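# Spell BED with lettered blocks on the mat

## Task

Use three of the four lettered blocks to form the word "BED": each of the three must rest entirely on the mat, and they must sit in a tight straight line. Viewed from the scene frame's origin, the letters on their upper faces must read B, E, D from left to right, each one upright. The remaining block must rest entirely off the mat, still on the table.

## Robot and tools

ROBOT. Two arms face the table. left_arm carries a left hand and stands on the +y side, with its base near (+0.039, +0.349, +0.028) m. right_arm carries a right hand and stands on the -y side, near (+0.034, -0.355, +0.036) m. A camera stand sits behind them. Loose objects may occasionally get a small external shove.

FRAMES. The scene frame has its origin at table-top height, halfway between the arms' nominal bases; +z is up and +x points out across the table. Positions and targets reported in results use this frame. Each hand has a hand point with its own axes: +z runs along the straightened fingers, +y points out of the palm, and +x runs across the palm away from the thumb on the right hand (toward the thumb on the left hand). Straight fingers extend 0.06 to 0.07 m past the point along +z and lie about 0.06 m back along -y. A wrist bracket on the little-finger side can strike objects.

ROW LAYOUT. Every action row is one flat list of 28 numbers, each in [-1, 1], always covering both arms. Order: left_arm dx, dy, dz, rx, ry, rz; then the left hand's grasp numbers a, b, c followed by exactly 0, 0, 0; then left force_limit and speed. The right arm's 14 numbers follow in the same order. dx..rz are offsets, not poses: they are measured from that arm's Hand target at the start of the action, along the Hand target's own axes. 1.0 stands for 0.6 m of travel or 180 degrees; rx, ry, rz form one rotation vector. All rows in one action count from that same starting Hand target, so repeating an offset in a later call moves the arm further. Six zeros re-request the current Hand target. The controller limits each step's commanded turn to 40 degrees from the measured orientation.

HAND. Grasp number a curls index and middle and bends the thumb; b curls ring and little; c swings the thumb in front of the palm. All three at 0 is a fully open hand. With c near 1, the hand can enclose objects roughly 0.035 to 0.065 m thick. force_limit maps linearly from about 0 N at -1 to 10 N at +1 (15 N for thumb motors). speed rises from nearly zero at -1 to full at +0.48 and stays full above that; use -0.94 or less for a soft grip. To hold a grip or leave a hand unchanged, resend its previous grasp numbers and settings. To grip harder, raise force_limit and send a more closed target; to release, send a more open one.

TOOLS.
execute_actions: actions is a list of actions; each action is a table of up to 15 rows, one per 1/30 s step, and a short table repeats its final row to fill 15 steps. cameras lists camera names, ["all"], or []; by default images come only when actions is empty.
move: target is either a single 28-number row or a list of up to 15 rows, every one an offset from the same starting Hand targets (not chained). speed is the top path speed in m/s, 0.002 to 4.3, default 0.25 (turning up to twice that in rad/s), as one number or one per target. blend, in m, rounds corners between listed targets; 0 stops at each. blocking=false returns early while motion continues. Paths are straight, take at least 0.5 s, are cut off at 10 s, and do not avoid obstacles or the other arm. Keep paths away from an arm's own base. The result adds a "move:" line ending in done, off_target, moving, held or fault, plus limits=paced (pose clipped) or limits=held (steps withheld).
wait: seconds from 0 to 10; the arms keep their last command.
stop: brakes a running move.
zoom_image: camera is one of cam_high, cam_low, cam_left_wrist, cam_right_wrist; region is [x0, y0, x1, y1] in pixels from the top-left, no more than 504 wide or high, on that camera's newest image.
show_instructions: shows the reference pages.
finished_scene: ends the scene; scene may be 1 or omitted.

RESULTS. end_effector_position (m) and end_effector_quat_wxyz are scene-frame values of each hand point. Hand target is the last commanded pose after clipping; the hand often rests 1 to 3 cm (occasionally 5 cm) short, usually low, without any contact; send the missing distance as a new offset. hand_measured, hand_stopped_by (moving, target, force, stalled, fault) and hand_load_n give one value per motor in order thumb_turn, thumb_bend, index, middle, ring, little; a load near 0 after a grasp suggests the object slipped out. Joint velocities, joint torques and motor temperatures are also listed; a MOTOR HOT line appears at 85 °C, and at 100 °C that arm goes limp for a while. Cameras are 672x504 each.

CAUTIONS. Nothing may fall or be left off the table. Avoid dropping blocks, releasing them while moving, fast impacts, and pressing hard against the table or fixed objects; slower moves and targets just past contact keep forces low. Never let the hands collide or grip each other. Reverse a stuck push by commanding back past the hand point. Avoid long stretched-out holds that heat motors.

Each tool is called after ">>>" as a command line: name --argument value for each argument, lists and objects as JSON in quotes; but a table of rows of numbers goes row by row, as --pt "numbers of a row", without its own name.

Reference images:

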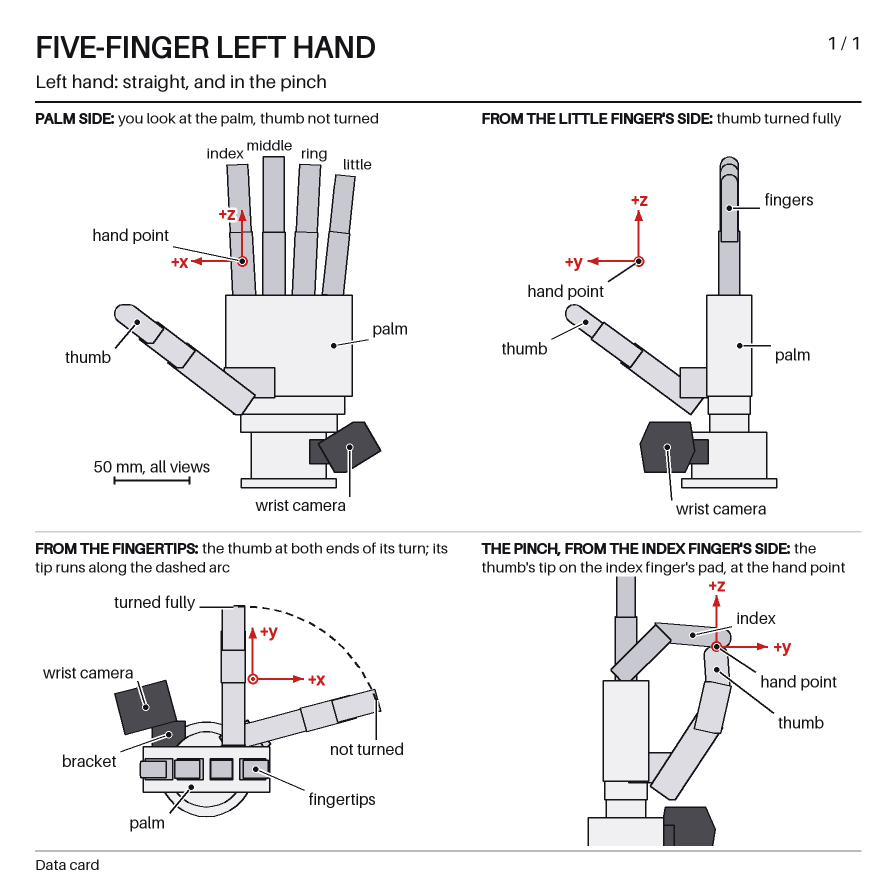

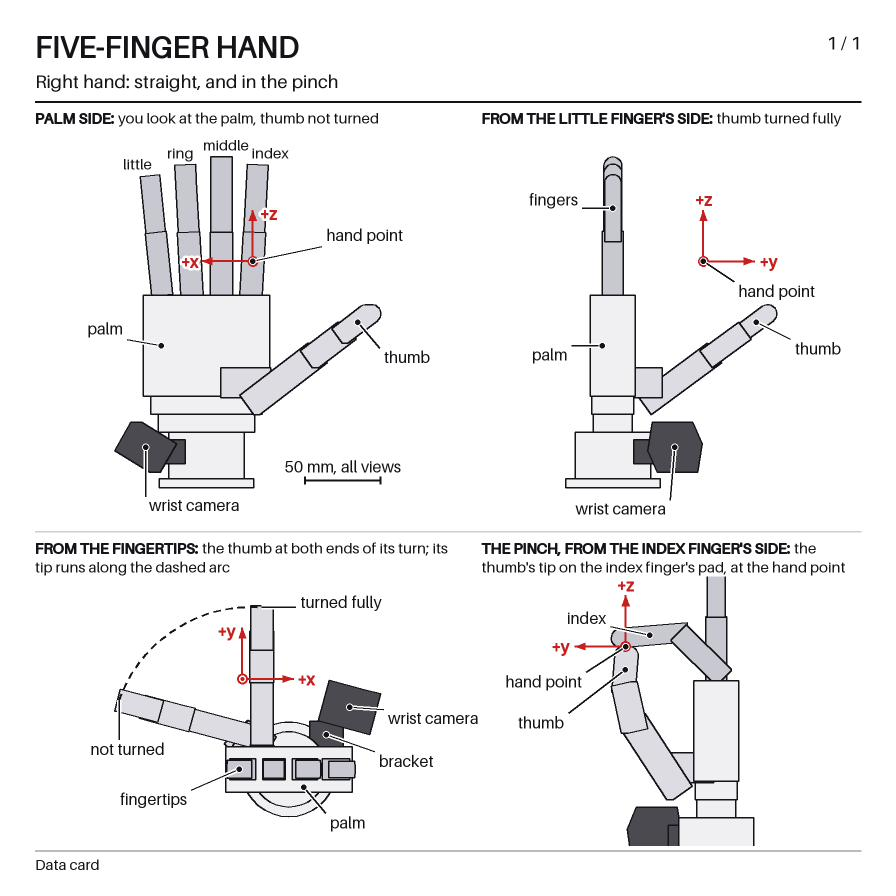

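## Session

>>> execute_actions --actions '[]'

Scene clock: 0.00 s.
left_arm: end_effector_position=(+0.2595, +0.1109, +0.3212) hand_measured=(-1.000, -1.000, -1.000, -1.000, -1.000, -1.000) hand_load_n=(+0.0, +0.0, +0.0, +0.0, -0.5, +0.0) hand_stopped_by=(target, target, target, target, target, target) hand_force_limit=0.00 hand_speed=-0.80 end_effector_quat_wxyz=(-0.023, -0.610, +0.781, -0.133) | right_arm: end_effector_position=(+0.4898, -0.3151, +0.3309) hand_measured=(-1.000, -1.000, -1.000, -1.000, -1.000, -1.000) hand_load_n=(+0.5, +0.0, +0.0, +0.0, +0.0, +0.0) hand_stopped_by=(target, target, target, target, target, target) hand_force_limit=0.00 hand_speed=-0.80 end_effector_quat_wxyz=(+0.155, +0.959, +0.171, +0.163)
Joint positions: left_arm=[-0.583 1.125 1.27 -1.476 0.125 -0.363] | right_arm=[0.43 1.395 1.426 -1.326 0.366 -1.605]
Joint velocities: within noise
Joint torques (N m): no reading
Motor temperatures (°C): left_arm=[33 33 31 32 33 33] | right_arm=[31 32 31 30 33 32]
Heat: left arm: hottest waist 33 °C; right arm: hottest wrist yaw 33 °C.
Hand target: left_arm +0.2643, +0.1076, +0.3326; -0.018, -0.608, +0.780, -0.147 | right_arm +0.4948, -0.3131, +0.3427; +0.153, +0.958, +0.168, +0.178

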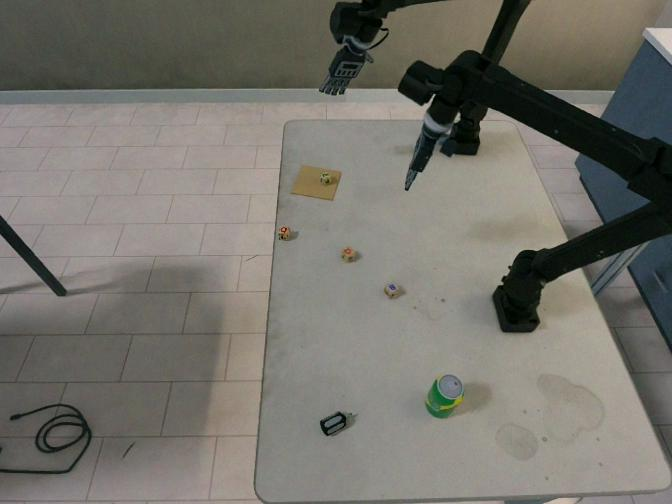

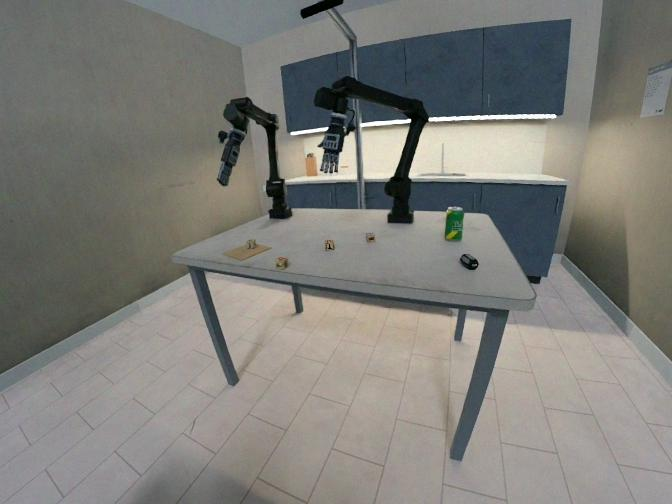

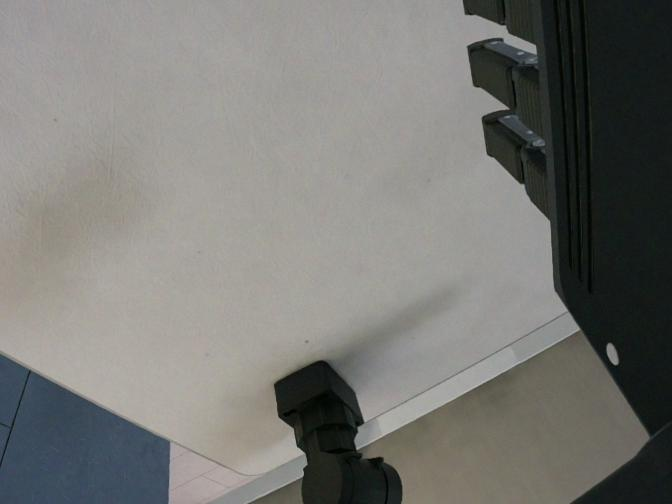

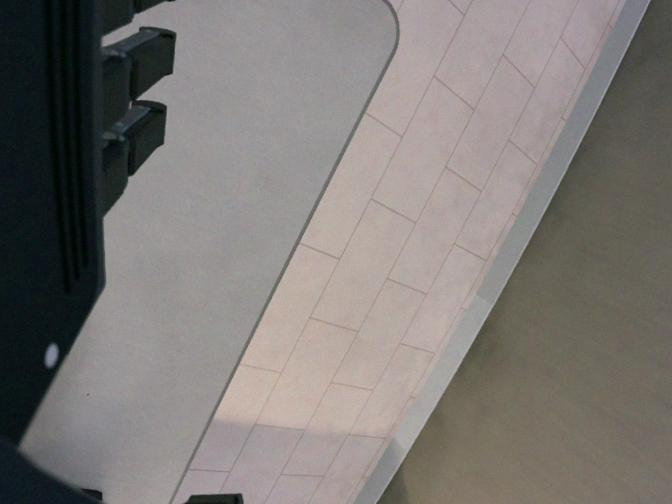

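>>> zoom_image --camera "cam_high" --region '[270, 150, 430, 310]'

>>> zoom_image --camera "cam_low" --region '[210, 200, 400, 300]'

>>> zoom_image --camera "cam_high" --region '[280, 155, 350, 210]'

>>> zoom_image --camera "cam_high" --region '[270, 215, 310, 255]'

>>> zoom_image --camera "cam_high" --region '[330, 235, 410, 305]'

Scaled by 3.150 from the camera's 672x504 image, which has a finer 960x720 frame.

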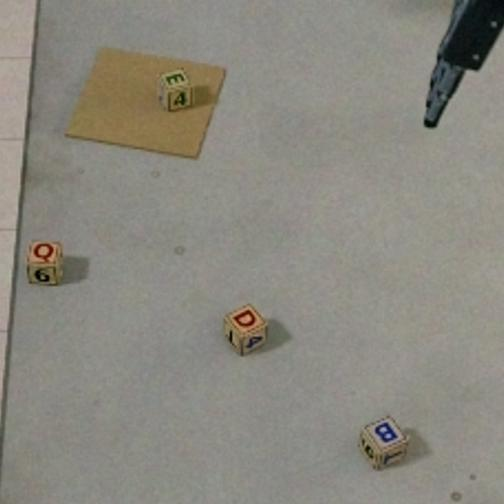

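Scaled by 2.653 from the camera's 672x504 image, which has a finer 960x720 frame.

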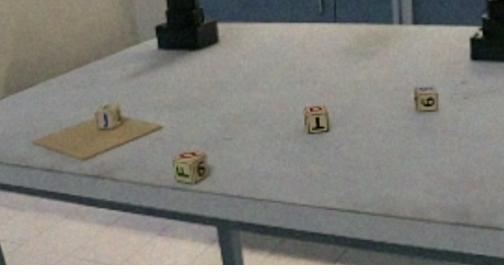

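Scaled by 7.200 from the camera's 672x504 image, which has a finer 960x720 frame.

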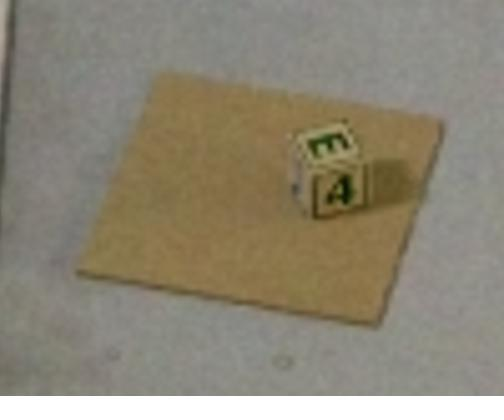

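Scaled by 12.600 from the camera's 672x504 image, which has a finer 960x720 frame.

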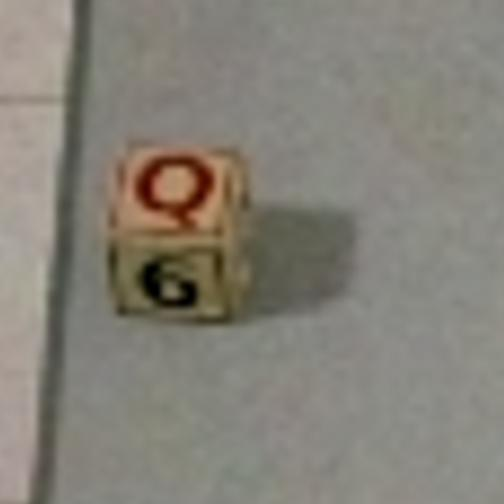

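Scaled by 6.300 from the camera's 672x504 image, which has a finer 960x720 frame.

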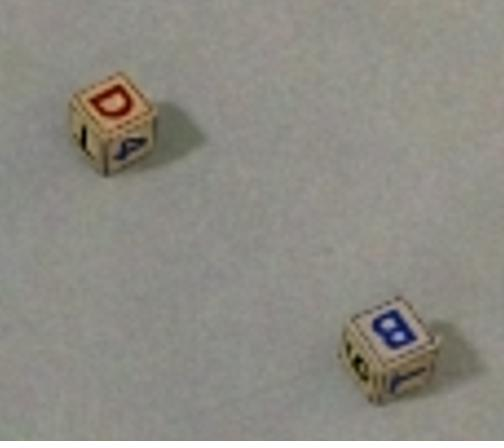

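>>> zoom_image --camera "cam_high" --region '[380, 278, 404, 302]'

>>> zoom_image --camera "cam_high" --region '[336, 242, 360, 266]'

>>> zoom_image --camera "cam_high" --region '[314, 166, 338, 190]'

Scaled by 21.000 from the camera's 672x504 image, which has a finer 960x720 frame.

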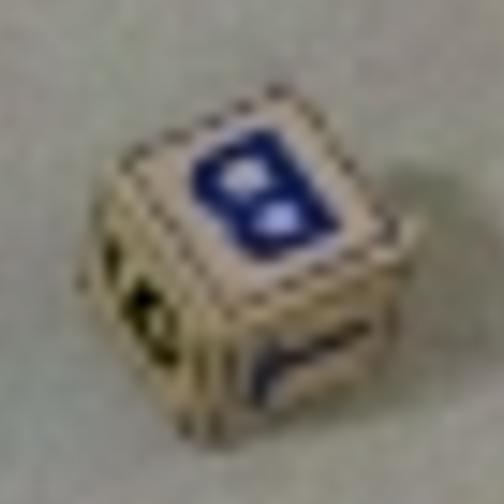

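Scaled by 21.000 from the camera's 672x504 image, which has a finer 960x720 frame.

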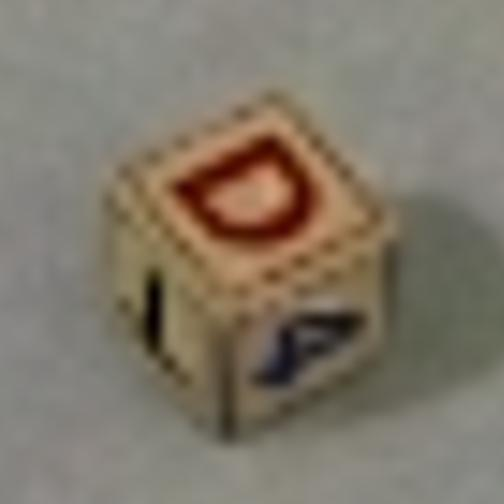

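Scaled by 21.000 from the camera's 672x504 image, which has a finer 960x720 frame.

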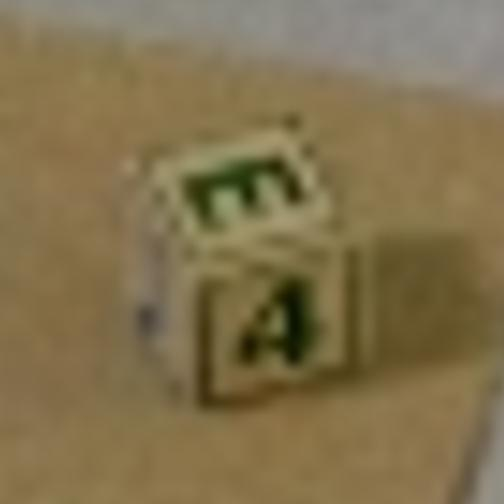

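>>> move --target '[-0.4172, 0.0048, 0.2618, 0.2763, -0.2040, -0.1691, 0.25, 0.3, 1.0, 0, 0, 0, -0.2, 0.0, -0.3457, 0.1278, -0.1185, 0, 0, 0, 0, 0, 0, 0, 0, 0, 0.0, -0.8]' --cameras '["all"]'

Scene clock: 171.60 s.
left_arm: end_effector_position=(+0.3447, +0.3045, +0.1268) hand_measured=(+1.000, -0.552, -0.560, -0.576, -0.392, -0.426) hand_load_n=(+0.0, +0.0, +0.0, +0.5, +0.0, +0.0) hand_stopped_by=(target, target, target, target, target, target) hand_force_limit=-0.20 hand_speed=0.00 end_effector_quat_wxyz=(-0.431, +0.744, -0.448, +0.246) | right_arm: end_effector_position=(+0.3082, -0.4417, +0.3777) hand_measured=(-1.000, -1.000, -1.000, -1.000, -1.000, -1.000) hand_load_n=(+0.0, +0.0, +0.0, +0.0, +0.0, +0.0) hand_stopped_by=(target, target, target, target, target, target) hand_force_limit=0.00 hand_speed=-0.80 end_effector_quat_wxyz=(+0.153, +0.956, +0.164, +0.188)
Joint positions: left_arm=[-0.449 0.717 0.377 -0.465 -0.789 -0.612] | right_arm=[0.18 0.824 1.129 -1.47 0.282 -1.85]
Joint torques (N m): left_arm=[2.14 -1.26 9.58 1.96 -0.5 -0.27] | right_arm=[-0.79 -0.21 6.72 0.2 0.07 -0.12]
Motor temperatures (°C): left_arm=[33 34 46 32 33 32] | right_arm=[31 34 39 30 32 32]
Heat: left arm: hottest elbow 46 °C; right arm: hottest elbow 39 °C.
Hand target: left_arm +0.3500, +0.3049, +0.1297; -0.432, +0.748, -0.436, +0.252 | right_arm +0.3047, -0.4433, +0.3728; +0.153, +0.958, +0.167, +0.178
Off the commanded pose: left_arm 0.006 m, 2 deg | right_arm 0.006 m, 1 deg.
move: done
camera_calibration:
cam_left_wrist: T_world_to_cam=[[0.562739, -0.0294966, 0.826108, -0.291181], [-0.106726, -0.993591, 0.0372242, 0.333748], [0.819716, -0.109114, -0.562281, -0.0688874], [0, 0, 0, 1]] pos_world=[0.255947, 0.315504, 0.189389]
cam_right_wrist: T_world_to_cam=[[0.451507, -0.76611, 0.457403, -0.651942], [-0.88823, -0.337199, 0.312002, 0.0016126], [-0.0847918, -0.54715, -0.832729, 0.216908], [0, 0, 0, 1]] pos_world=[0.31418, -0.380234, 0.478323]

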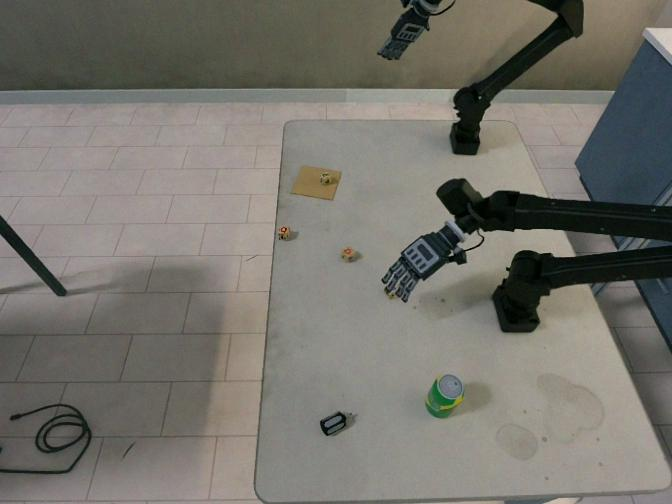

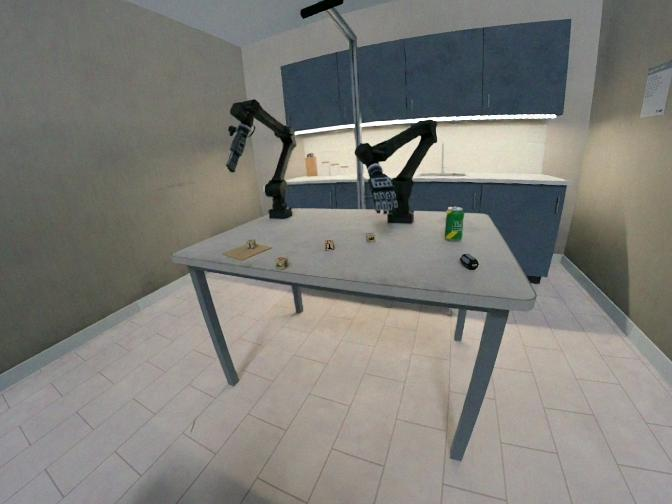

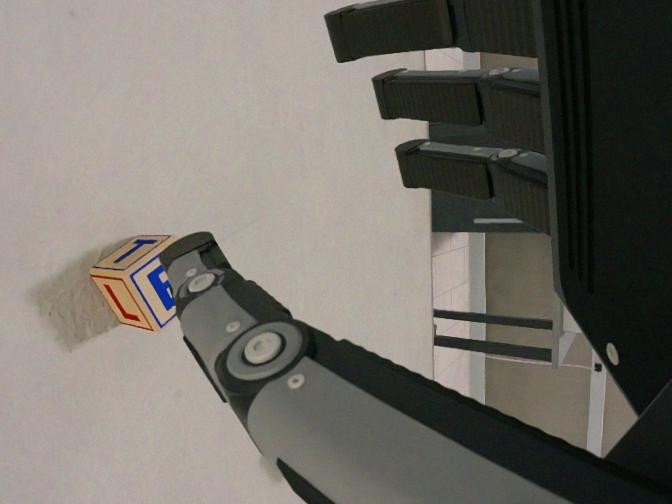

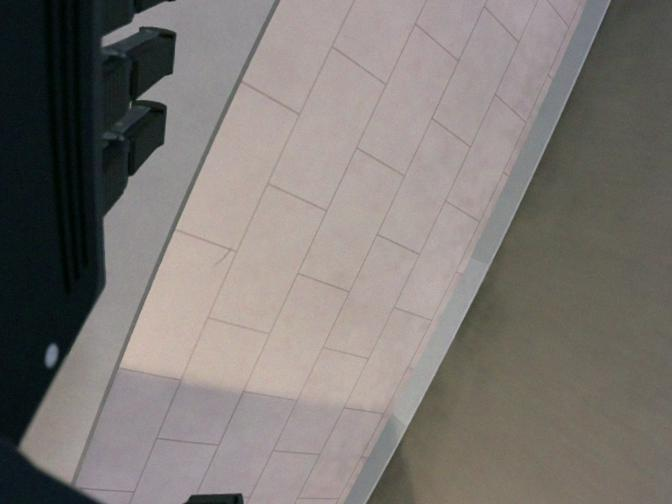

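>>> zoom_image --camera "cam_left_wrist" --region '[60, 200, 220, 360]'

Scaled by 3.150 from the camera's 672x504 image, which has a finer 960x720 frame.

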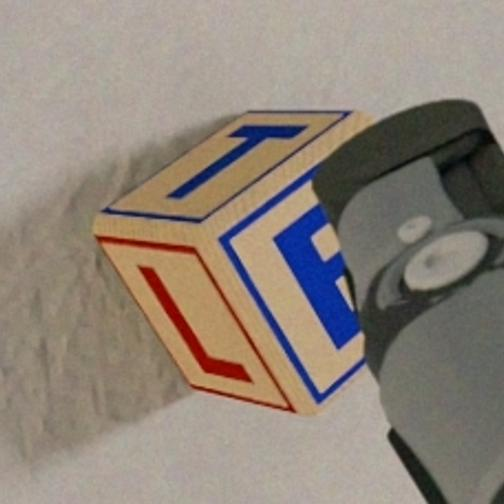

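>>> move --target '[0.0642, 0.08, 0.0507, 0, 0.0144, 0.0083, 0.25, 0.3, 1.0, 0, 0, 0, -0.2, 0.0, 0, 0, 0, 0, 0, 0, 0, 0, 0, 0, 0, 0, 0.0, -0.8]' --speed 0.15 --cameras '["cam_left_wrist", "cam_high"]'

>>> zoom_image --camera "cam_left_wrist" --region '[160, 130, 400, 370]'

Scene clock: 216.67 s.
left_arm: end_effector_position=(+0.3678, +0.2764, +0.0702) hand_measured=(+1.000, -0.552, -0.560, -0.576, -0.392, -0.426) hand_load_n=(+0.0, +0.0, +0.0, +0.0, +0.0, +0.0) hand_stopped_by=(target, target, target, target, target, target) hand_force_limit=-0.20 hand_speed=0.00 end_effector_quat_wxyz=(-0.426, +0.736, -0.461, +0.253) | right_arm: end_effector_position=(+0.3082, -0.4417, +0.3778) hand_measured=(-1.000, -1.000, -1.000, -1.000, -1.000, -1.000) hand_load_n=(+0.0, +0.0, +0.0, +0.0, +0.0, +0.0) hand_stopped_by=(target, target, target, target, target, target) hand_force_limit=0.00 hand_speed=-0.80 end_effector_quat_wxyz=(+0.153, +0.956, +0.164, +0.188)
Joint positions: left_arm=[-0.499 0.997 0.324 -0.146 -0.798 -0.628] | right_arm=[0.18 0.824 1.129 -1.47 0.282 -1.851]
Joint torques (N m): left_arm=[1.03 -3.37 7.8 1.95 -0.48 -0.23] | right_arm=[-0.79 -0.21 6.74 0.2 0.07 -0.11]
Heat: left arm: hottest elbow 44 °C; right arm: hottest elbow 38 °C.
Hand target: left_arm +0.3710, +0.2725, +0.0729; -0.425, +0.737, -0.456, +0.263 | right_arm +0.3047, -0.4433, +0.3728; +0.153, +0.958, +0.168, +0.178
Off the commanded pose: left_arm 0.006 m, 1 deg | right_arm 0.006 m, 1 deg.
move: done
camera_calibration:
cam_left_wrist: T_world_to_cam=[[0.562773, -0.0494561, 0.82513, -0.252706], [-0.142343, -0.989095, 0.0377998, 0.322275], [0.814263, -0.138724, -0.563676, -0.112387], [0, 0, 0, 1]] pos_world=[0.279602, 0.290672, 0.132983]
Images, in order (width x height): cam_high 672x504, cam_left_wrist 672x504.

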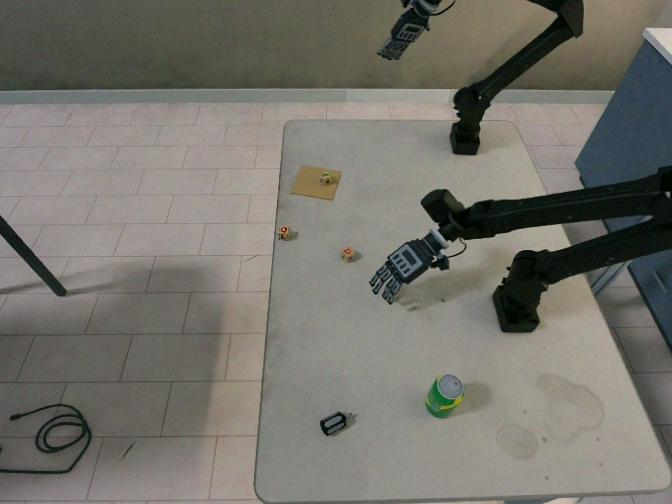

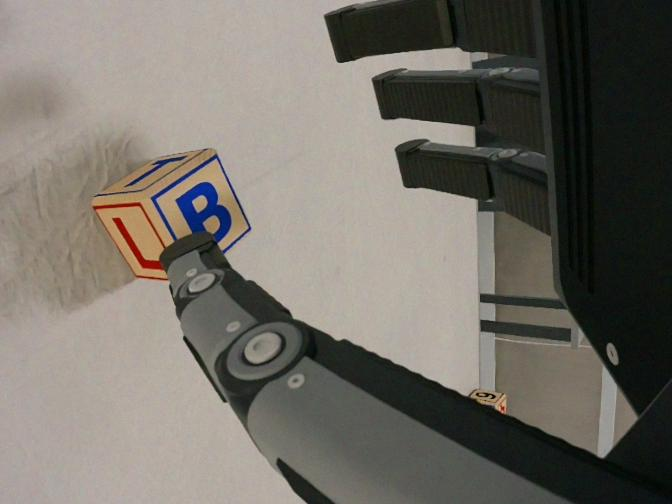

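Scaled by 2.100 from the camera's 672x504 image, which has a finer 960x720 frame.

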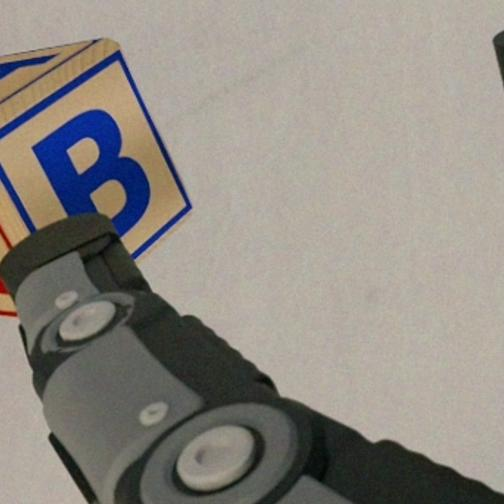

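>>> move --target '[0.0058, 0.0605, 0.0292, 0, 0, 0, 0.25, 0.3, 1.0, 0, 0, 0, -0.2, 0.0, 0, 0, 0, 0, 0, 0, 0, 0, 0, 0, 0, 0, 0.0, -0.8]' --speed 0.08 --cameras '["cam_left_wrist", "cam_high", "cam_low"]'

>>> zoom_image --camera "cam_left_wrist" --region '[160, 60, 420, 320]'

>>> zoom_image --camera "cam_low" --region '[340, 190, 420, 260]'

Scene clock: 235.77 s.
left_arm: end_effector_position=(+0.3675, +0.2725, +0.0312) hand_measured=(+1.000, -0.552, -0.560, -0.576, -0.392, -0.426) hand_load_n=(+0.0, +0.0, +0.0, +0.0, +0.0, +0.0) hand_stopped_by=(target, target, target, target, target, target) hand_force_limit=-0.20 hand_speed=0.00 end_effector_quat_wxyz=(-0.427, +0.736, -0.461, +0.253) | right_arm: end_effector_position=(+0.3082, -0.4417, +0.3778) hand_measured=(-1.000, -1.000, -1.000, -1.000, -1.000, -1.000) hand_load_n=(+0.0, +0.0, +0.0, +0.0, +0.0, +0.0) hand_stopped_by=(target, target, target, target, target, target) hand_force_limit=0.00 hand_speed=-0.80 end_effector_quat_wxyz=(+0.153, +0.956, +0.164, +0.188)
Joint positions: left_arm=[-0.516 1.159 0.273 0.058 -0.811 -0.645] | right_arm=[0.18 0.824 1.129 -1.47 0.282 -1.851]
Joint torques (N m): left_arm=[0.79 -3.84 6.45 1.92 -0.52 -0.28] | right_arm=[-0.79 -0.26 6.72 0.2 0.07 -0.11]
Heat: left arm: hottest elbow 44 °C; right arm: hottest elbow 37 °C.
Hand target: left_arm +0.3699, +0.2680, +0.0327; -0.425, +0.737, -0.456, +0.263 | right_arm +0.3047, -0.4433, +0.3728; +0.153, +0.958, +0.168, +0.178
Off the commanded pose: left_arm 0.005 m, 1 deg | right_arm 0.006 m, 1 deg.
move: done
camera_calibration:
cam_left_wrist: T_world_to_cam=[[0.561284, -0.0497344, 0.826127, -0.219884], [-0.141993, -0.989179, 0.0369222, 0.319742], [0.815351, -0.138028, -0.562273, -0.135267], [0, 0, 0, 1]] pos_world=[0.279109, 0.286676, 0.0937892]
Images, in order (width x height): cam_high 672x504, cam_low 672x504, cam_left_wrist 672x504.

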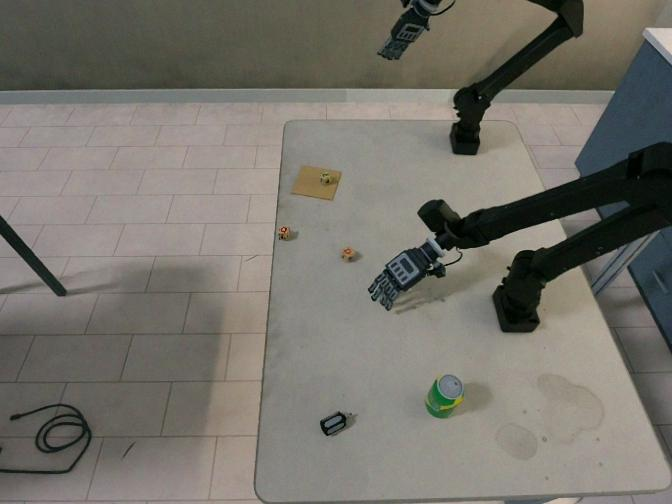

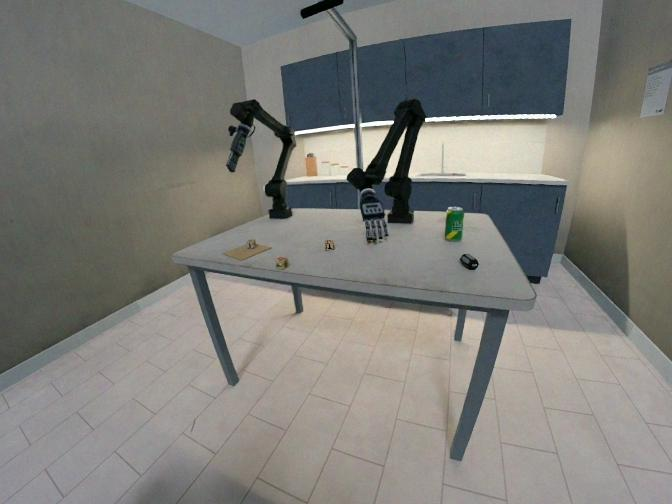

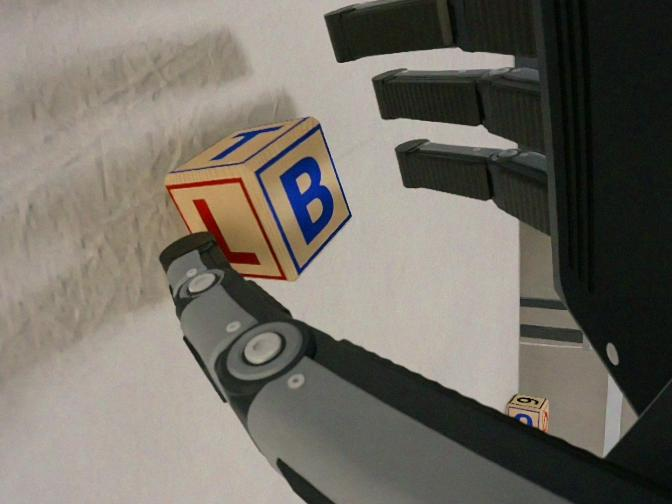

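Scaled by 1.938 from the camera's 672x504 image, which has a finer 960x720 frame.

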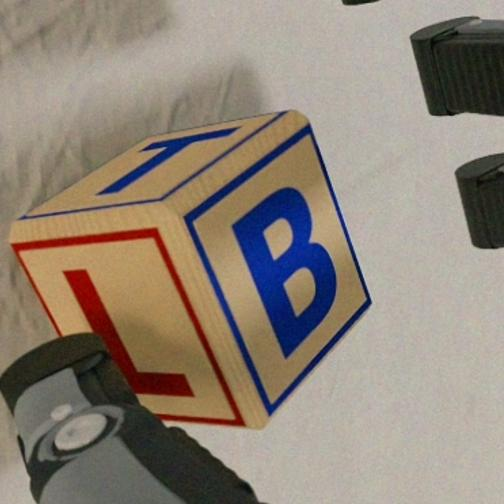

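Scaled by 6.300 from the camera's 672x504 image, which has a finer 960x720 frame.

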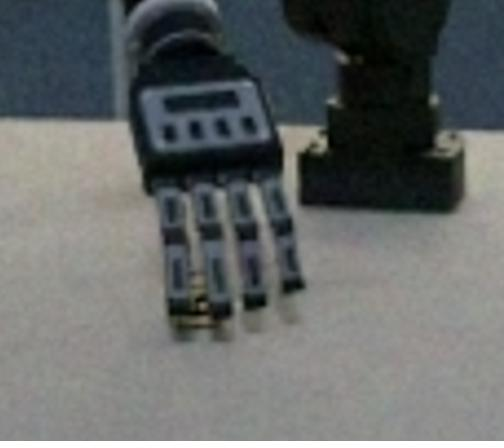

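>>> move --pt "0 0.0075 0.0042 0 0 0 0.25 0.3 1.0 0 0 0 -0.2 0.0 0 0 0 0 0 0 0 0 0 0 0 0 0.0 -0.8" --pt "0 0.0075 0.0042 0 0 0 0.62 0.3 1.0 0 0 0 -0.5 -0.92 0 0 0 0 0 0 0 0 0 0 0 0 0.0 -0.8" --speed 0.08 --cameras '["cam_left_wrist"]'

Scene clock: 259.43 s.
left_arm: end_effector_position=(+0.3685, +0.2719, +0.0277) hand_measured=(+1.000, -0.312, -0.090, -0.106, -0.338, -0.462) hand_load_n=(+0.5, +5.0, +3.0, +4.5, +0.0, +0.0) hand_stopped_by=(target, force, force, force, target, target) hand_force_limit=-0.50 hand_speed=-0.92 end_effector_quat_wxyz=(-0.427, +0.736, -0.459, +0.256) | right_arm: end_effector_position=(+0.3082, -0.4417, +0.3778) hand_measured=(-1.000, -1.000, -1.000, -1.000, -1.000, -1.000) hand_load_n=(+0.0, +0.0, +0.0, +0.0, +0.0, +0.0) hand_stopped_by=(target, target, target, target, target, target) hand_force_limit=0.00 hand_speed=-0.80 end_effector_quat_wxyz=(+0.153, +0.956, +0.164, +0.188)
Joint positions: left_arm=[-0.516 1.18 0.268 0.088 -0.811 -0.646] | right_arm=[0.18 0.824 1.129 -1.47 0.282 -1.851]
Joint torques (N m): left_arm=[0.79 -3.6 6.19 1.85 -0.5 -0.26] | right_arm=[-0.79 -0.21 6.74 0.18 0.07 -0.11]
Heat: left arm: hottest elbow 44 °C; right arm: hottest elbow 37 °C.
Hand target: left_arm +0.3699, +0.2679, +0.0276; -0.425, +0.737, -0.456, +0.263 | right_arm +0.3047, -0.4433, +0.3728; +0.153, +0.958, +0.168, +0.178
Off the commanded pose: left_arm 0.004 m, 1 deg | right_arm 0.006 m, 1 deg.
move: done
camera_calibration:
cam_left_wrist: T_world_to_cam=[[0.557024, -0.0465294, 0.829192, -0.217023], [-0.141368, -0.98917, 0.0394599, 0.319182], [0.818376, -0.139202, -0.557569, -0.13908], [0, 0, 0, 1]] pos_world=[0.279829, 0.286267, 0.0898118]
Images, in order (width x height): cam_left_wrist 672x504.

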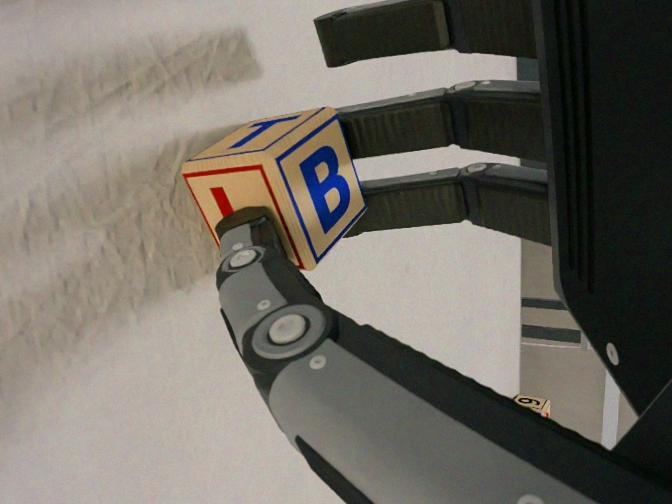

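>>> move --pt "0 -0.1443 -0.0833 0 0 0 0.62 0.3 1.0 0 0 0 -0.5 -0.92 0 0 0 0 0 0 0 0 0 0 0 0 0.0 -0.8" --pt "0.6603 -0.2028 -0.0883 0 0.6259 0.3614 0.62 0.3 1.0 0 0 0 -0.5 -0.92 0 0 0 0 0 0 0 0 0 0 0 0 0.0 -0.8" --speed '[0.15, 0.25]' --blend '[0.03, 0]' --cameras '["all"]'

Scene clock: 305.07 s.
left_arm: end_effector_position=(+0.5479, -0.0693, +0.1456) hand_measured=(+1.000, -0.312, -0.090, -0.106, -0.338, -0.462) hand_load_n=(+0.0, +5.5, +3.5, +4.0, +0.0, -0.5) hand_stopped_by=(target, force, force, force, target, target) hand_force_limit=-0.50 hand_speed=-0.92 end_effector_quat_wxyz=(-0.074, +0.086, +0.864, -0.491) | right_arm: end_effector_position=(+0.3082, -0.4417, +0.3778) hand_measured=(-1.000, -1.000, -1.000, -1.000, -1.000, -1.000) hand_load_n=(+0.0, +0.0, +0.0, +0.0, +0.0, +0.0) hand_stopped_by=(target, target, target, target, target, target) hand_force_limit=0.00 hand_speed=-0.80 end_effector_quat_wxyz=(+0.153, +0.956, +0.164, +0.188)
Joint positions: left_arm=[-0.462 2.035 1.762 -0.94 0.998 1.102] | right_arm=[0.18 0.824 1.129 -1.47 0.282 -1.851]
Joint torques (N m): left_arm=[1.08 -15.97 13.37 0.25 0.91 -0.03] | right_arm=[-0.79 -0.21 6.74 0.18 0.07 -0.11]
Heat: left arm: hottest elbow 43 °C; right arm: hottest elbow 37 °C.
Hand target: left_arm +0.5603, -0.0798, +0.1596; -0.059, +0.102, +0.860, -0.497 | right_arm +0.3047, -0.4433, +0.3728; +0.153, +0.958, +0.168, +0.178
Off the commanded pose: left_arm 0.022 m, 3 deg | right_arm 0.006 m, 1 deg.
move: off_target (left_arm)
camera_calibration:
cam_left_wrist: T_world_to_cam=[[-0.341487, -0.41512, 0.843245, 0.0341309], [-0.671717, 0.735325, 0.0899691, 0.405007], [-0.657407, -0.535698, -0.529947, 0.509453], [0, 0, 0, 1]] pos_world=[0.618623, -0.0107301, 0.204764]
cam_right_wrist: T_world_to_cam=[[0.452041, -0.765693, 0.457574, -0.651954], [-0.887977, -0.337633, 0.312252, 0.00128185], [-0.0845971, -0.547466, -0.832541, 0.216692], [0, 0, 0, 1]] pos_world=[0.314179, -0.380132, 0.478322]

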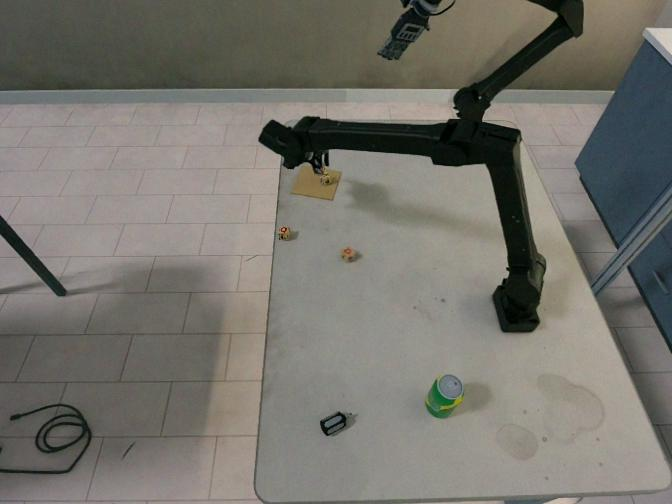

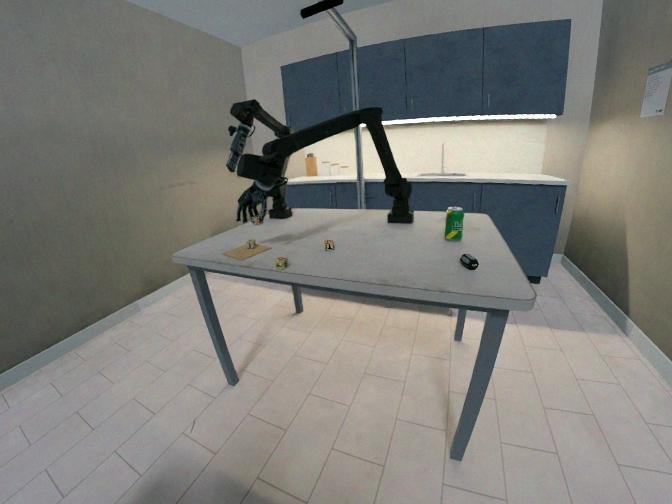

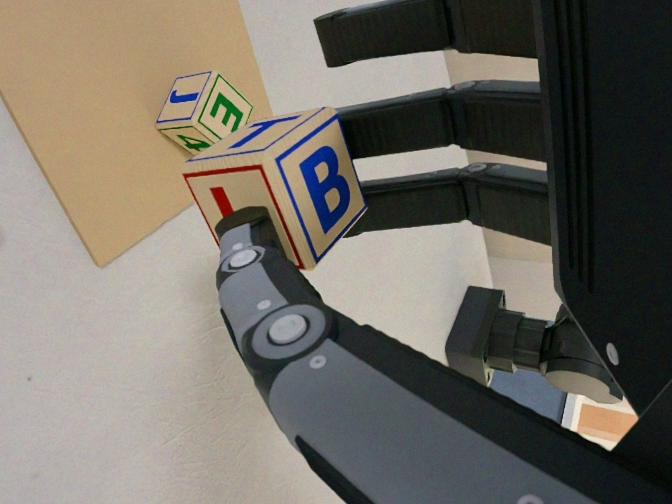

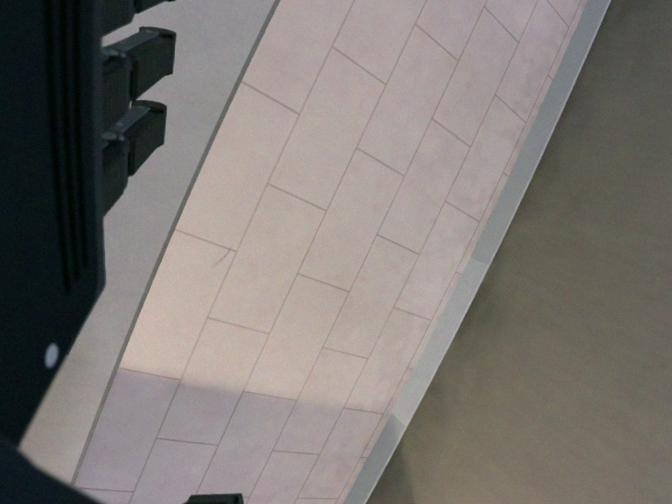

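>>> zoom_image --camera "cam_left_wrist" --region '[140, 40, 300, 200]'

>>> zoom_image --camera "cam_left_wrist" --region '[0, 0, 280, 280]'

>>> zoom_image --camera "cam_high" --region '[270, 110, 370, 210]'

Scaled by 3.150 from the camera's 672x504 image, which has a finer 960x720 frame.

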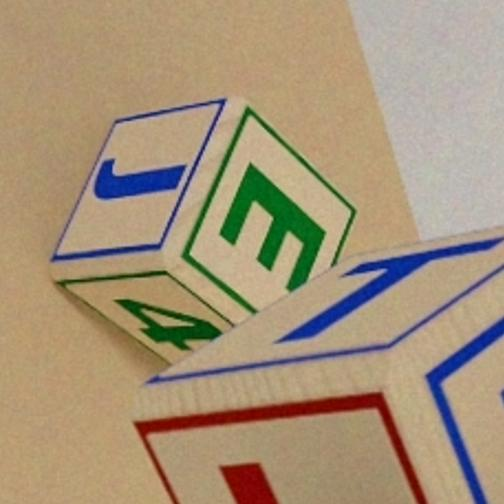

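Scaled by 1.800 from the camera's 672x504 image, which has a finer 960x720 frame.

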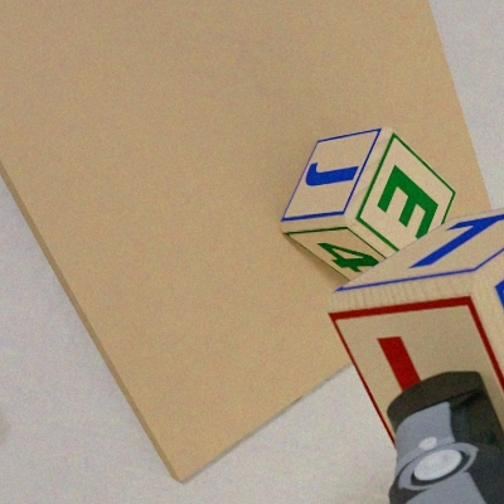

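Scaled by 5.040 from the camera's 672x504 image, which has a finer 960x720 frame.

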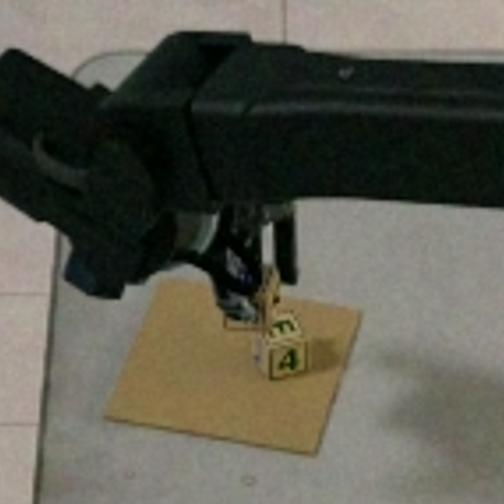

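>>> move --target '[-0.0815, 0.0718, 0.1107, 0, -0.0103, 0.0101, 0.62, 0.3, 1.0, 0, 0, 0, -0.5, -0.92, 0, 0, 0, 0, 0, 0, 0, 0, 0, 0, 0, 0, 0.0, -0.8]' --speed 0.12 --cameras '["cam_left_wrist", "cam_high", "cam_low"]'

>>> zoom_image --camera "cam_low" --region '[200, 180, 320, 280]'

>>> zoom_image --camera "cam_high" --region '[270, 130, 350, 210]'

Scene clock: 375.83 s.
left_arm: end_effector_position=(+0.5839, -0.1114, +0.0717) hand_measured=(+1.000, -0.312, -0.090, -0.106, -0.338, -0.462) hand_load_n=(+0.0, +5.0, +3.0, +4.0, +0.0, +0.0) hand_stopped_by=(target, force, force, force, target, target) hand_force_limit=-0.50 hand_speed=-0.92 end_effector_quat_wxyz=(-0.057, +0.097, +0.864, -0.490) | right_arm: end_effector_position=(+0.3082, -0.4417, +0.3778) hand_measured=(-1.000, -1.000, -1.000, -1.000, -1.000, -1.000) hand_load_n=(+0.0, +0.0, +0.0, +0.0, +0.0, +0.0) hand_stopped_by=(target, target, target, target, target, target) hand_force_limit=0.00 hand_speed=-0.80 end_effector_quat_wxyz=(+0.153, +0.956, +0.164, +0.188)
Joint positions: left_arm=[-0.496 2.211 1.86 -0.79 0.971 1.06] | right_arm=[0.18 0.824 1.129 -1.47 0.282 -1.851]
Joint torques (N m): left_arm=[0.91 -17.96 13.12 1.39 0.74 -0.26] | right_arm=[-0.85 -0.26 6.71 0.2 0.07 -0.11]
Motor temperatures (°C): left_arm=[33 36 51 32 35 32] | right_arm=[31 32 37 30 32 32]
Heat: left arm: hottest elbow 51 °C; right arm: hottest elbow 37 °C.
Hand target: left_arm +0.5993, -0.1263, +0.0890; -0.037, +0.108, +0.859, -0.499 | right_arm +0.3047, -0.4433, +0.3728; +0.153, +0.958, +0.168, +0.178
Off the commanded pose: left_arm 0.028 m, 3 deg | right_arm 0.006 m, 1 deg.
move: off_target (left_arm)
camera_calibration:
cam_left_wrist: T_world_to_cam=[[-0.376418, -0.411303, 0.830144, 0.113057], [-0.672971, 0.737222, 0.0601136, 0.469949], [-0.636726, -0.536035, -0.554299, 0.461018], [0, 0, 0, 1]] pos_world=[0.65236, -0.0528343, 0.133437]
Images, in order (width x height): cam_high 672x504, cam_low 672x504, cam_left_wrist 672x504.

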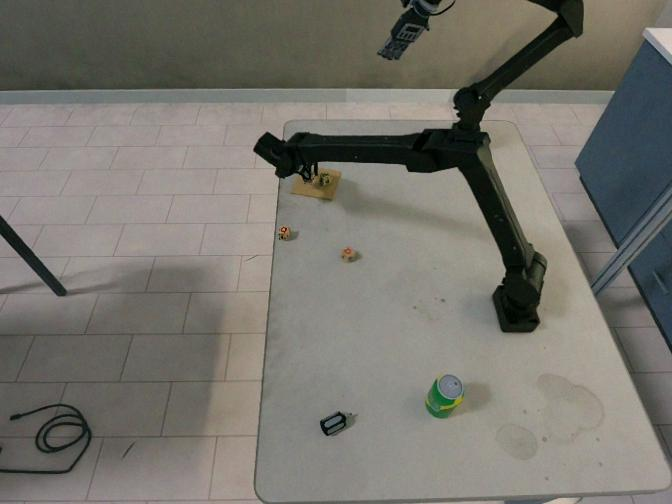

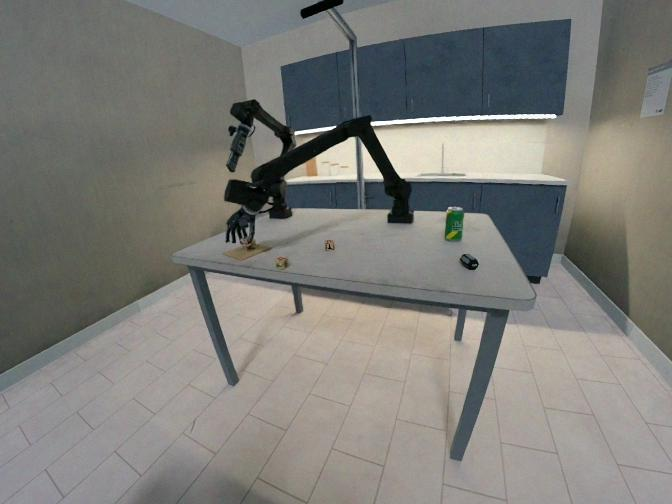

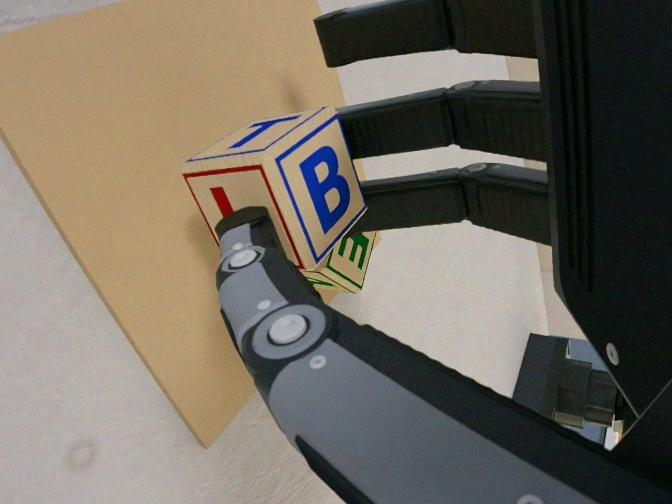

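Scaled by 4.200 from the camera's 672x504 image, which has a finer 960x720 frame.

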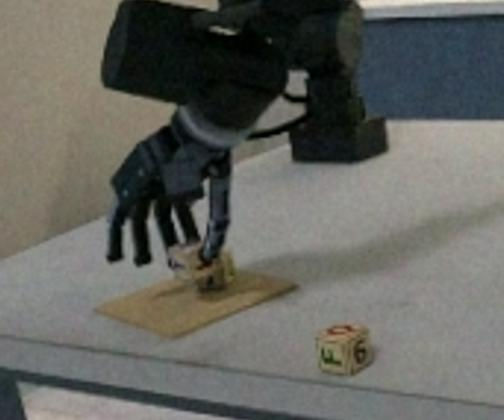

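Scaled by 6.300 from the camera's 672x504 image, which has a finer 960x720 frame.

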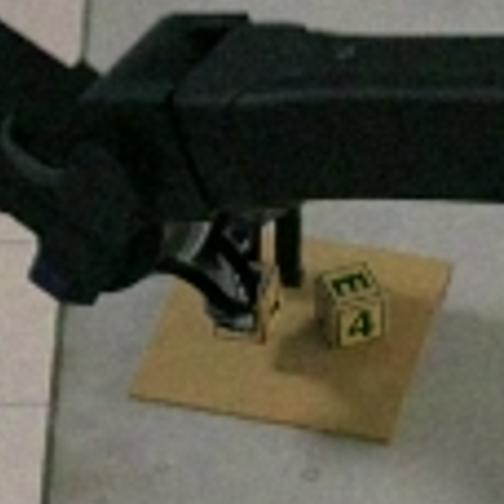

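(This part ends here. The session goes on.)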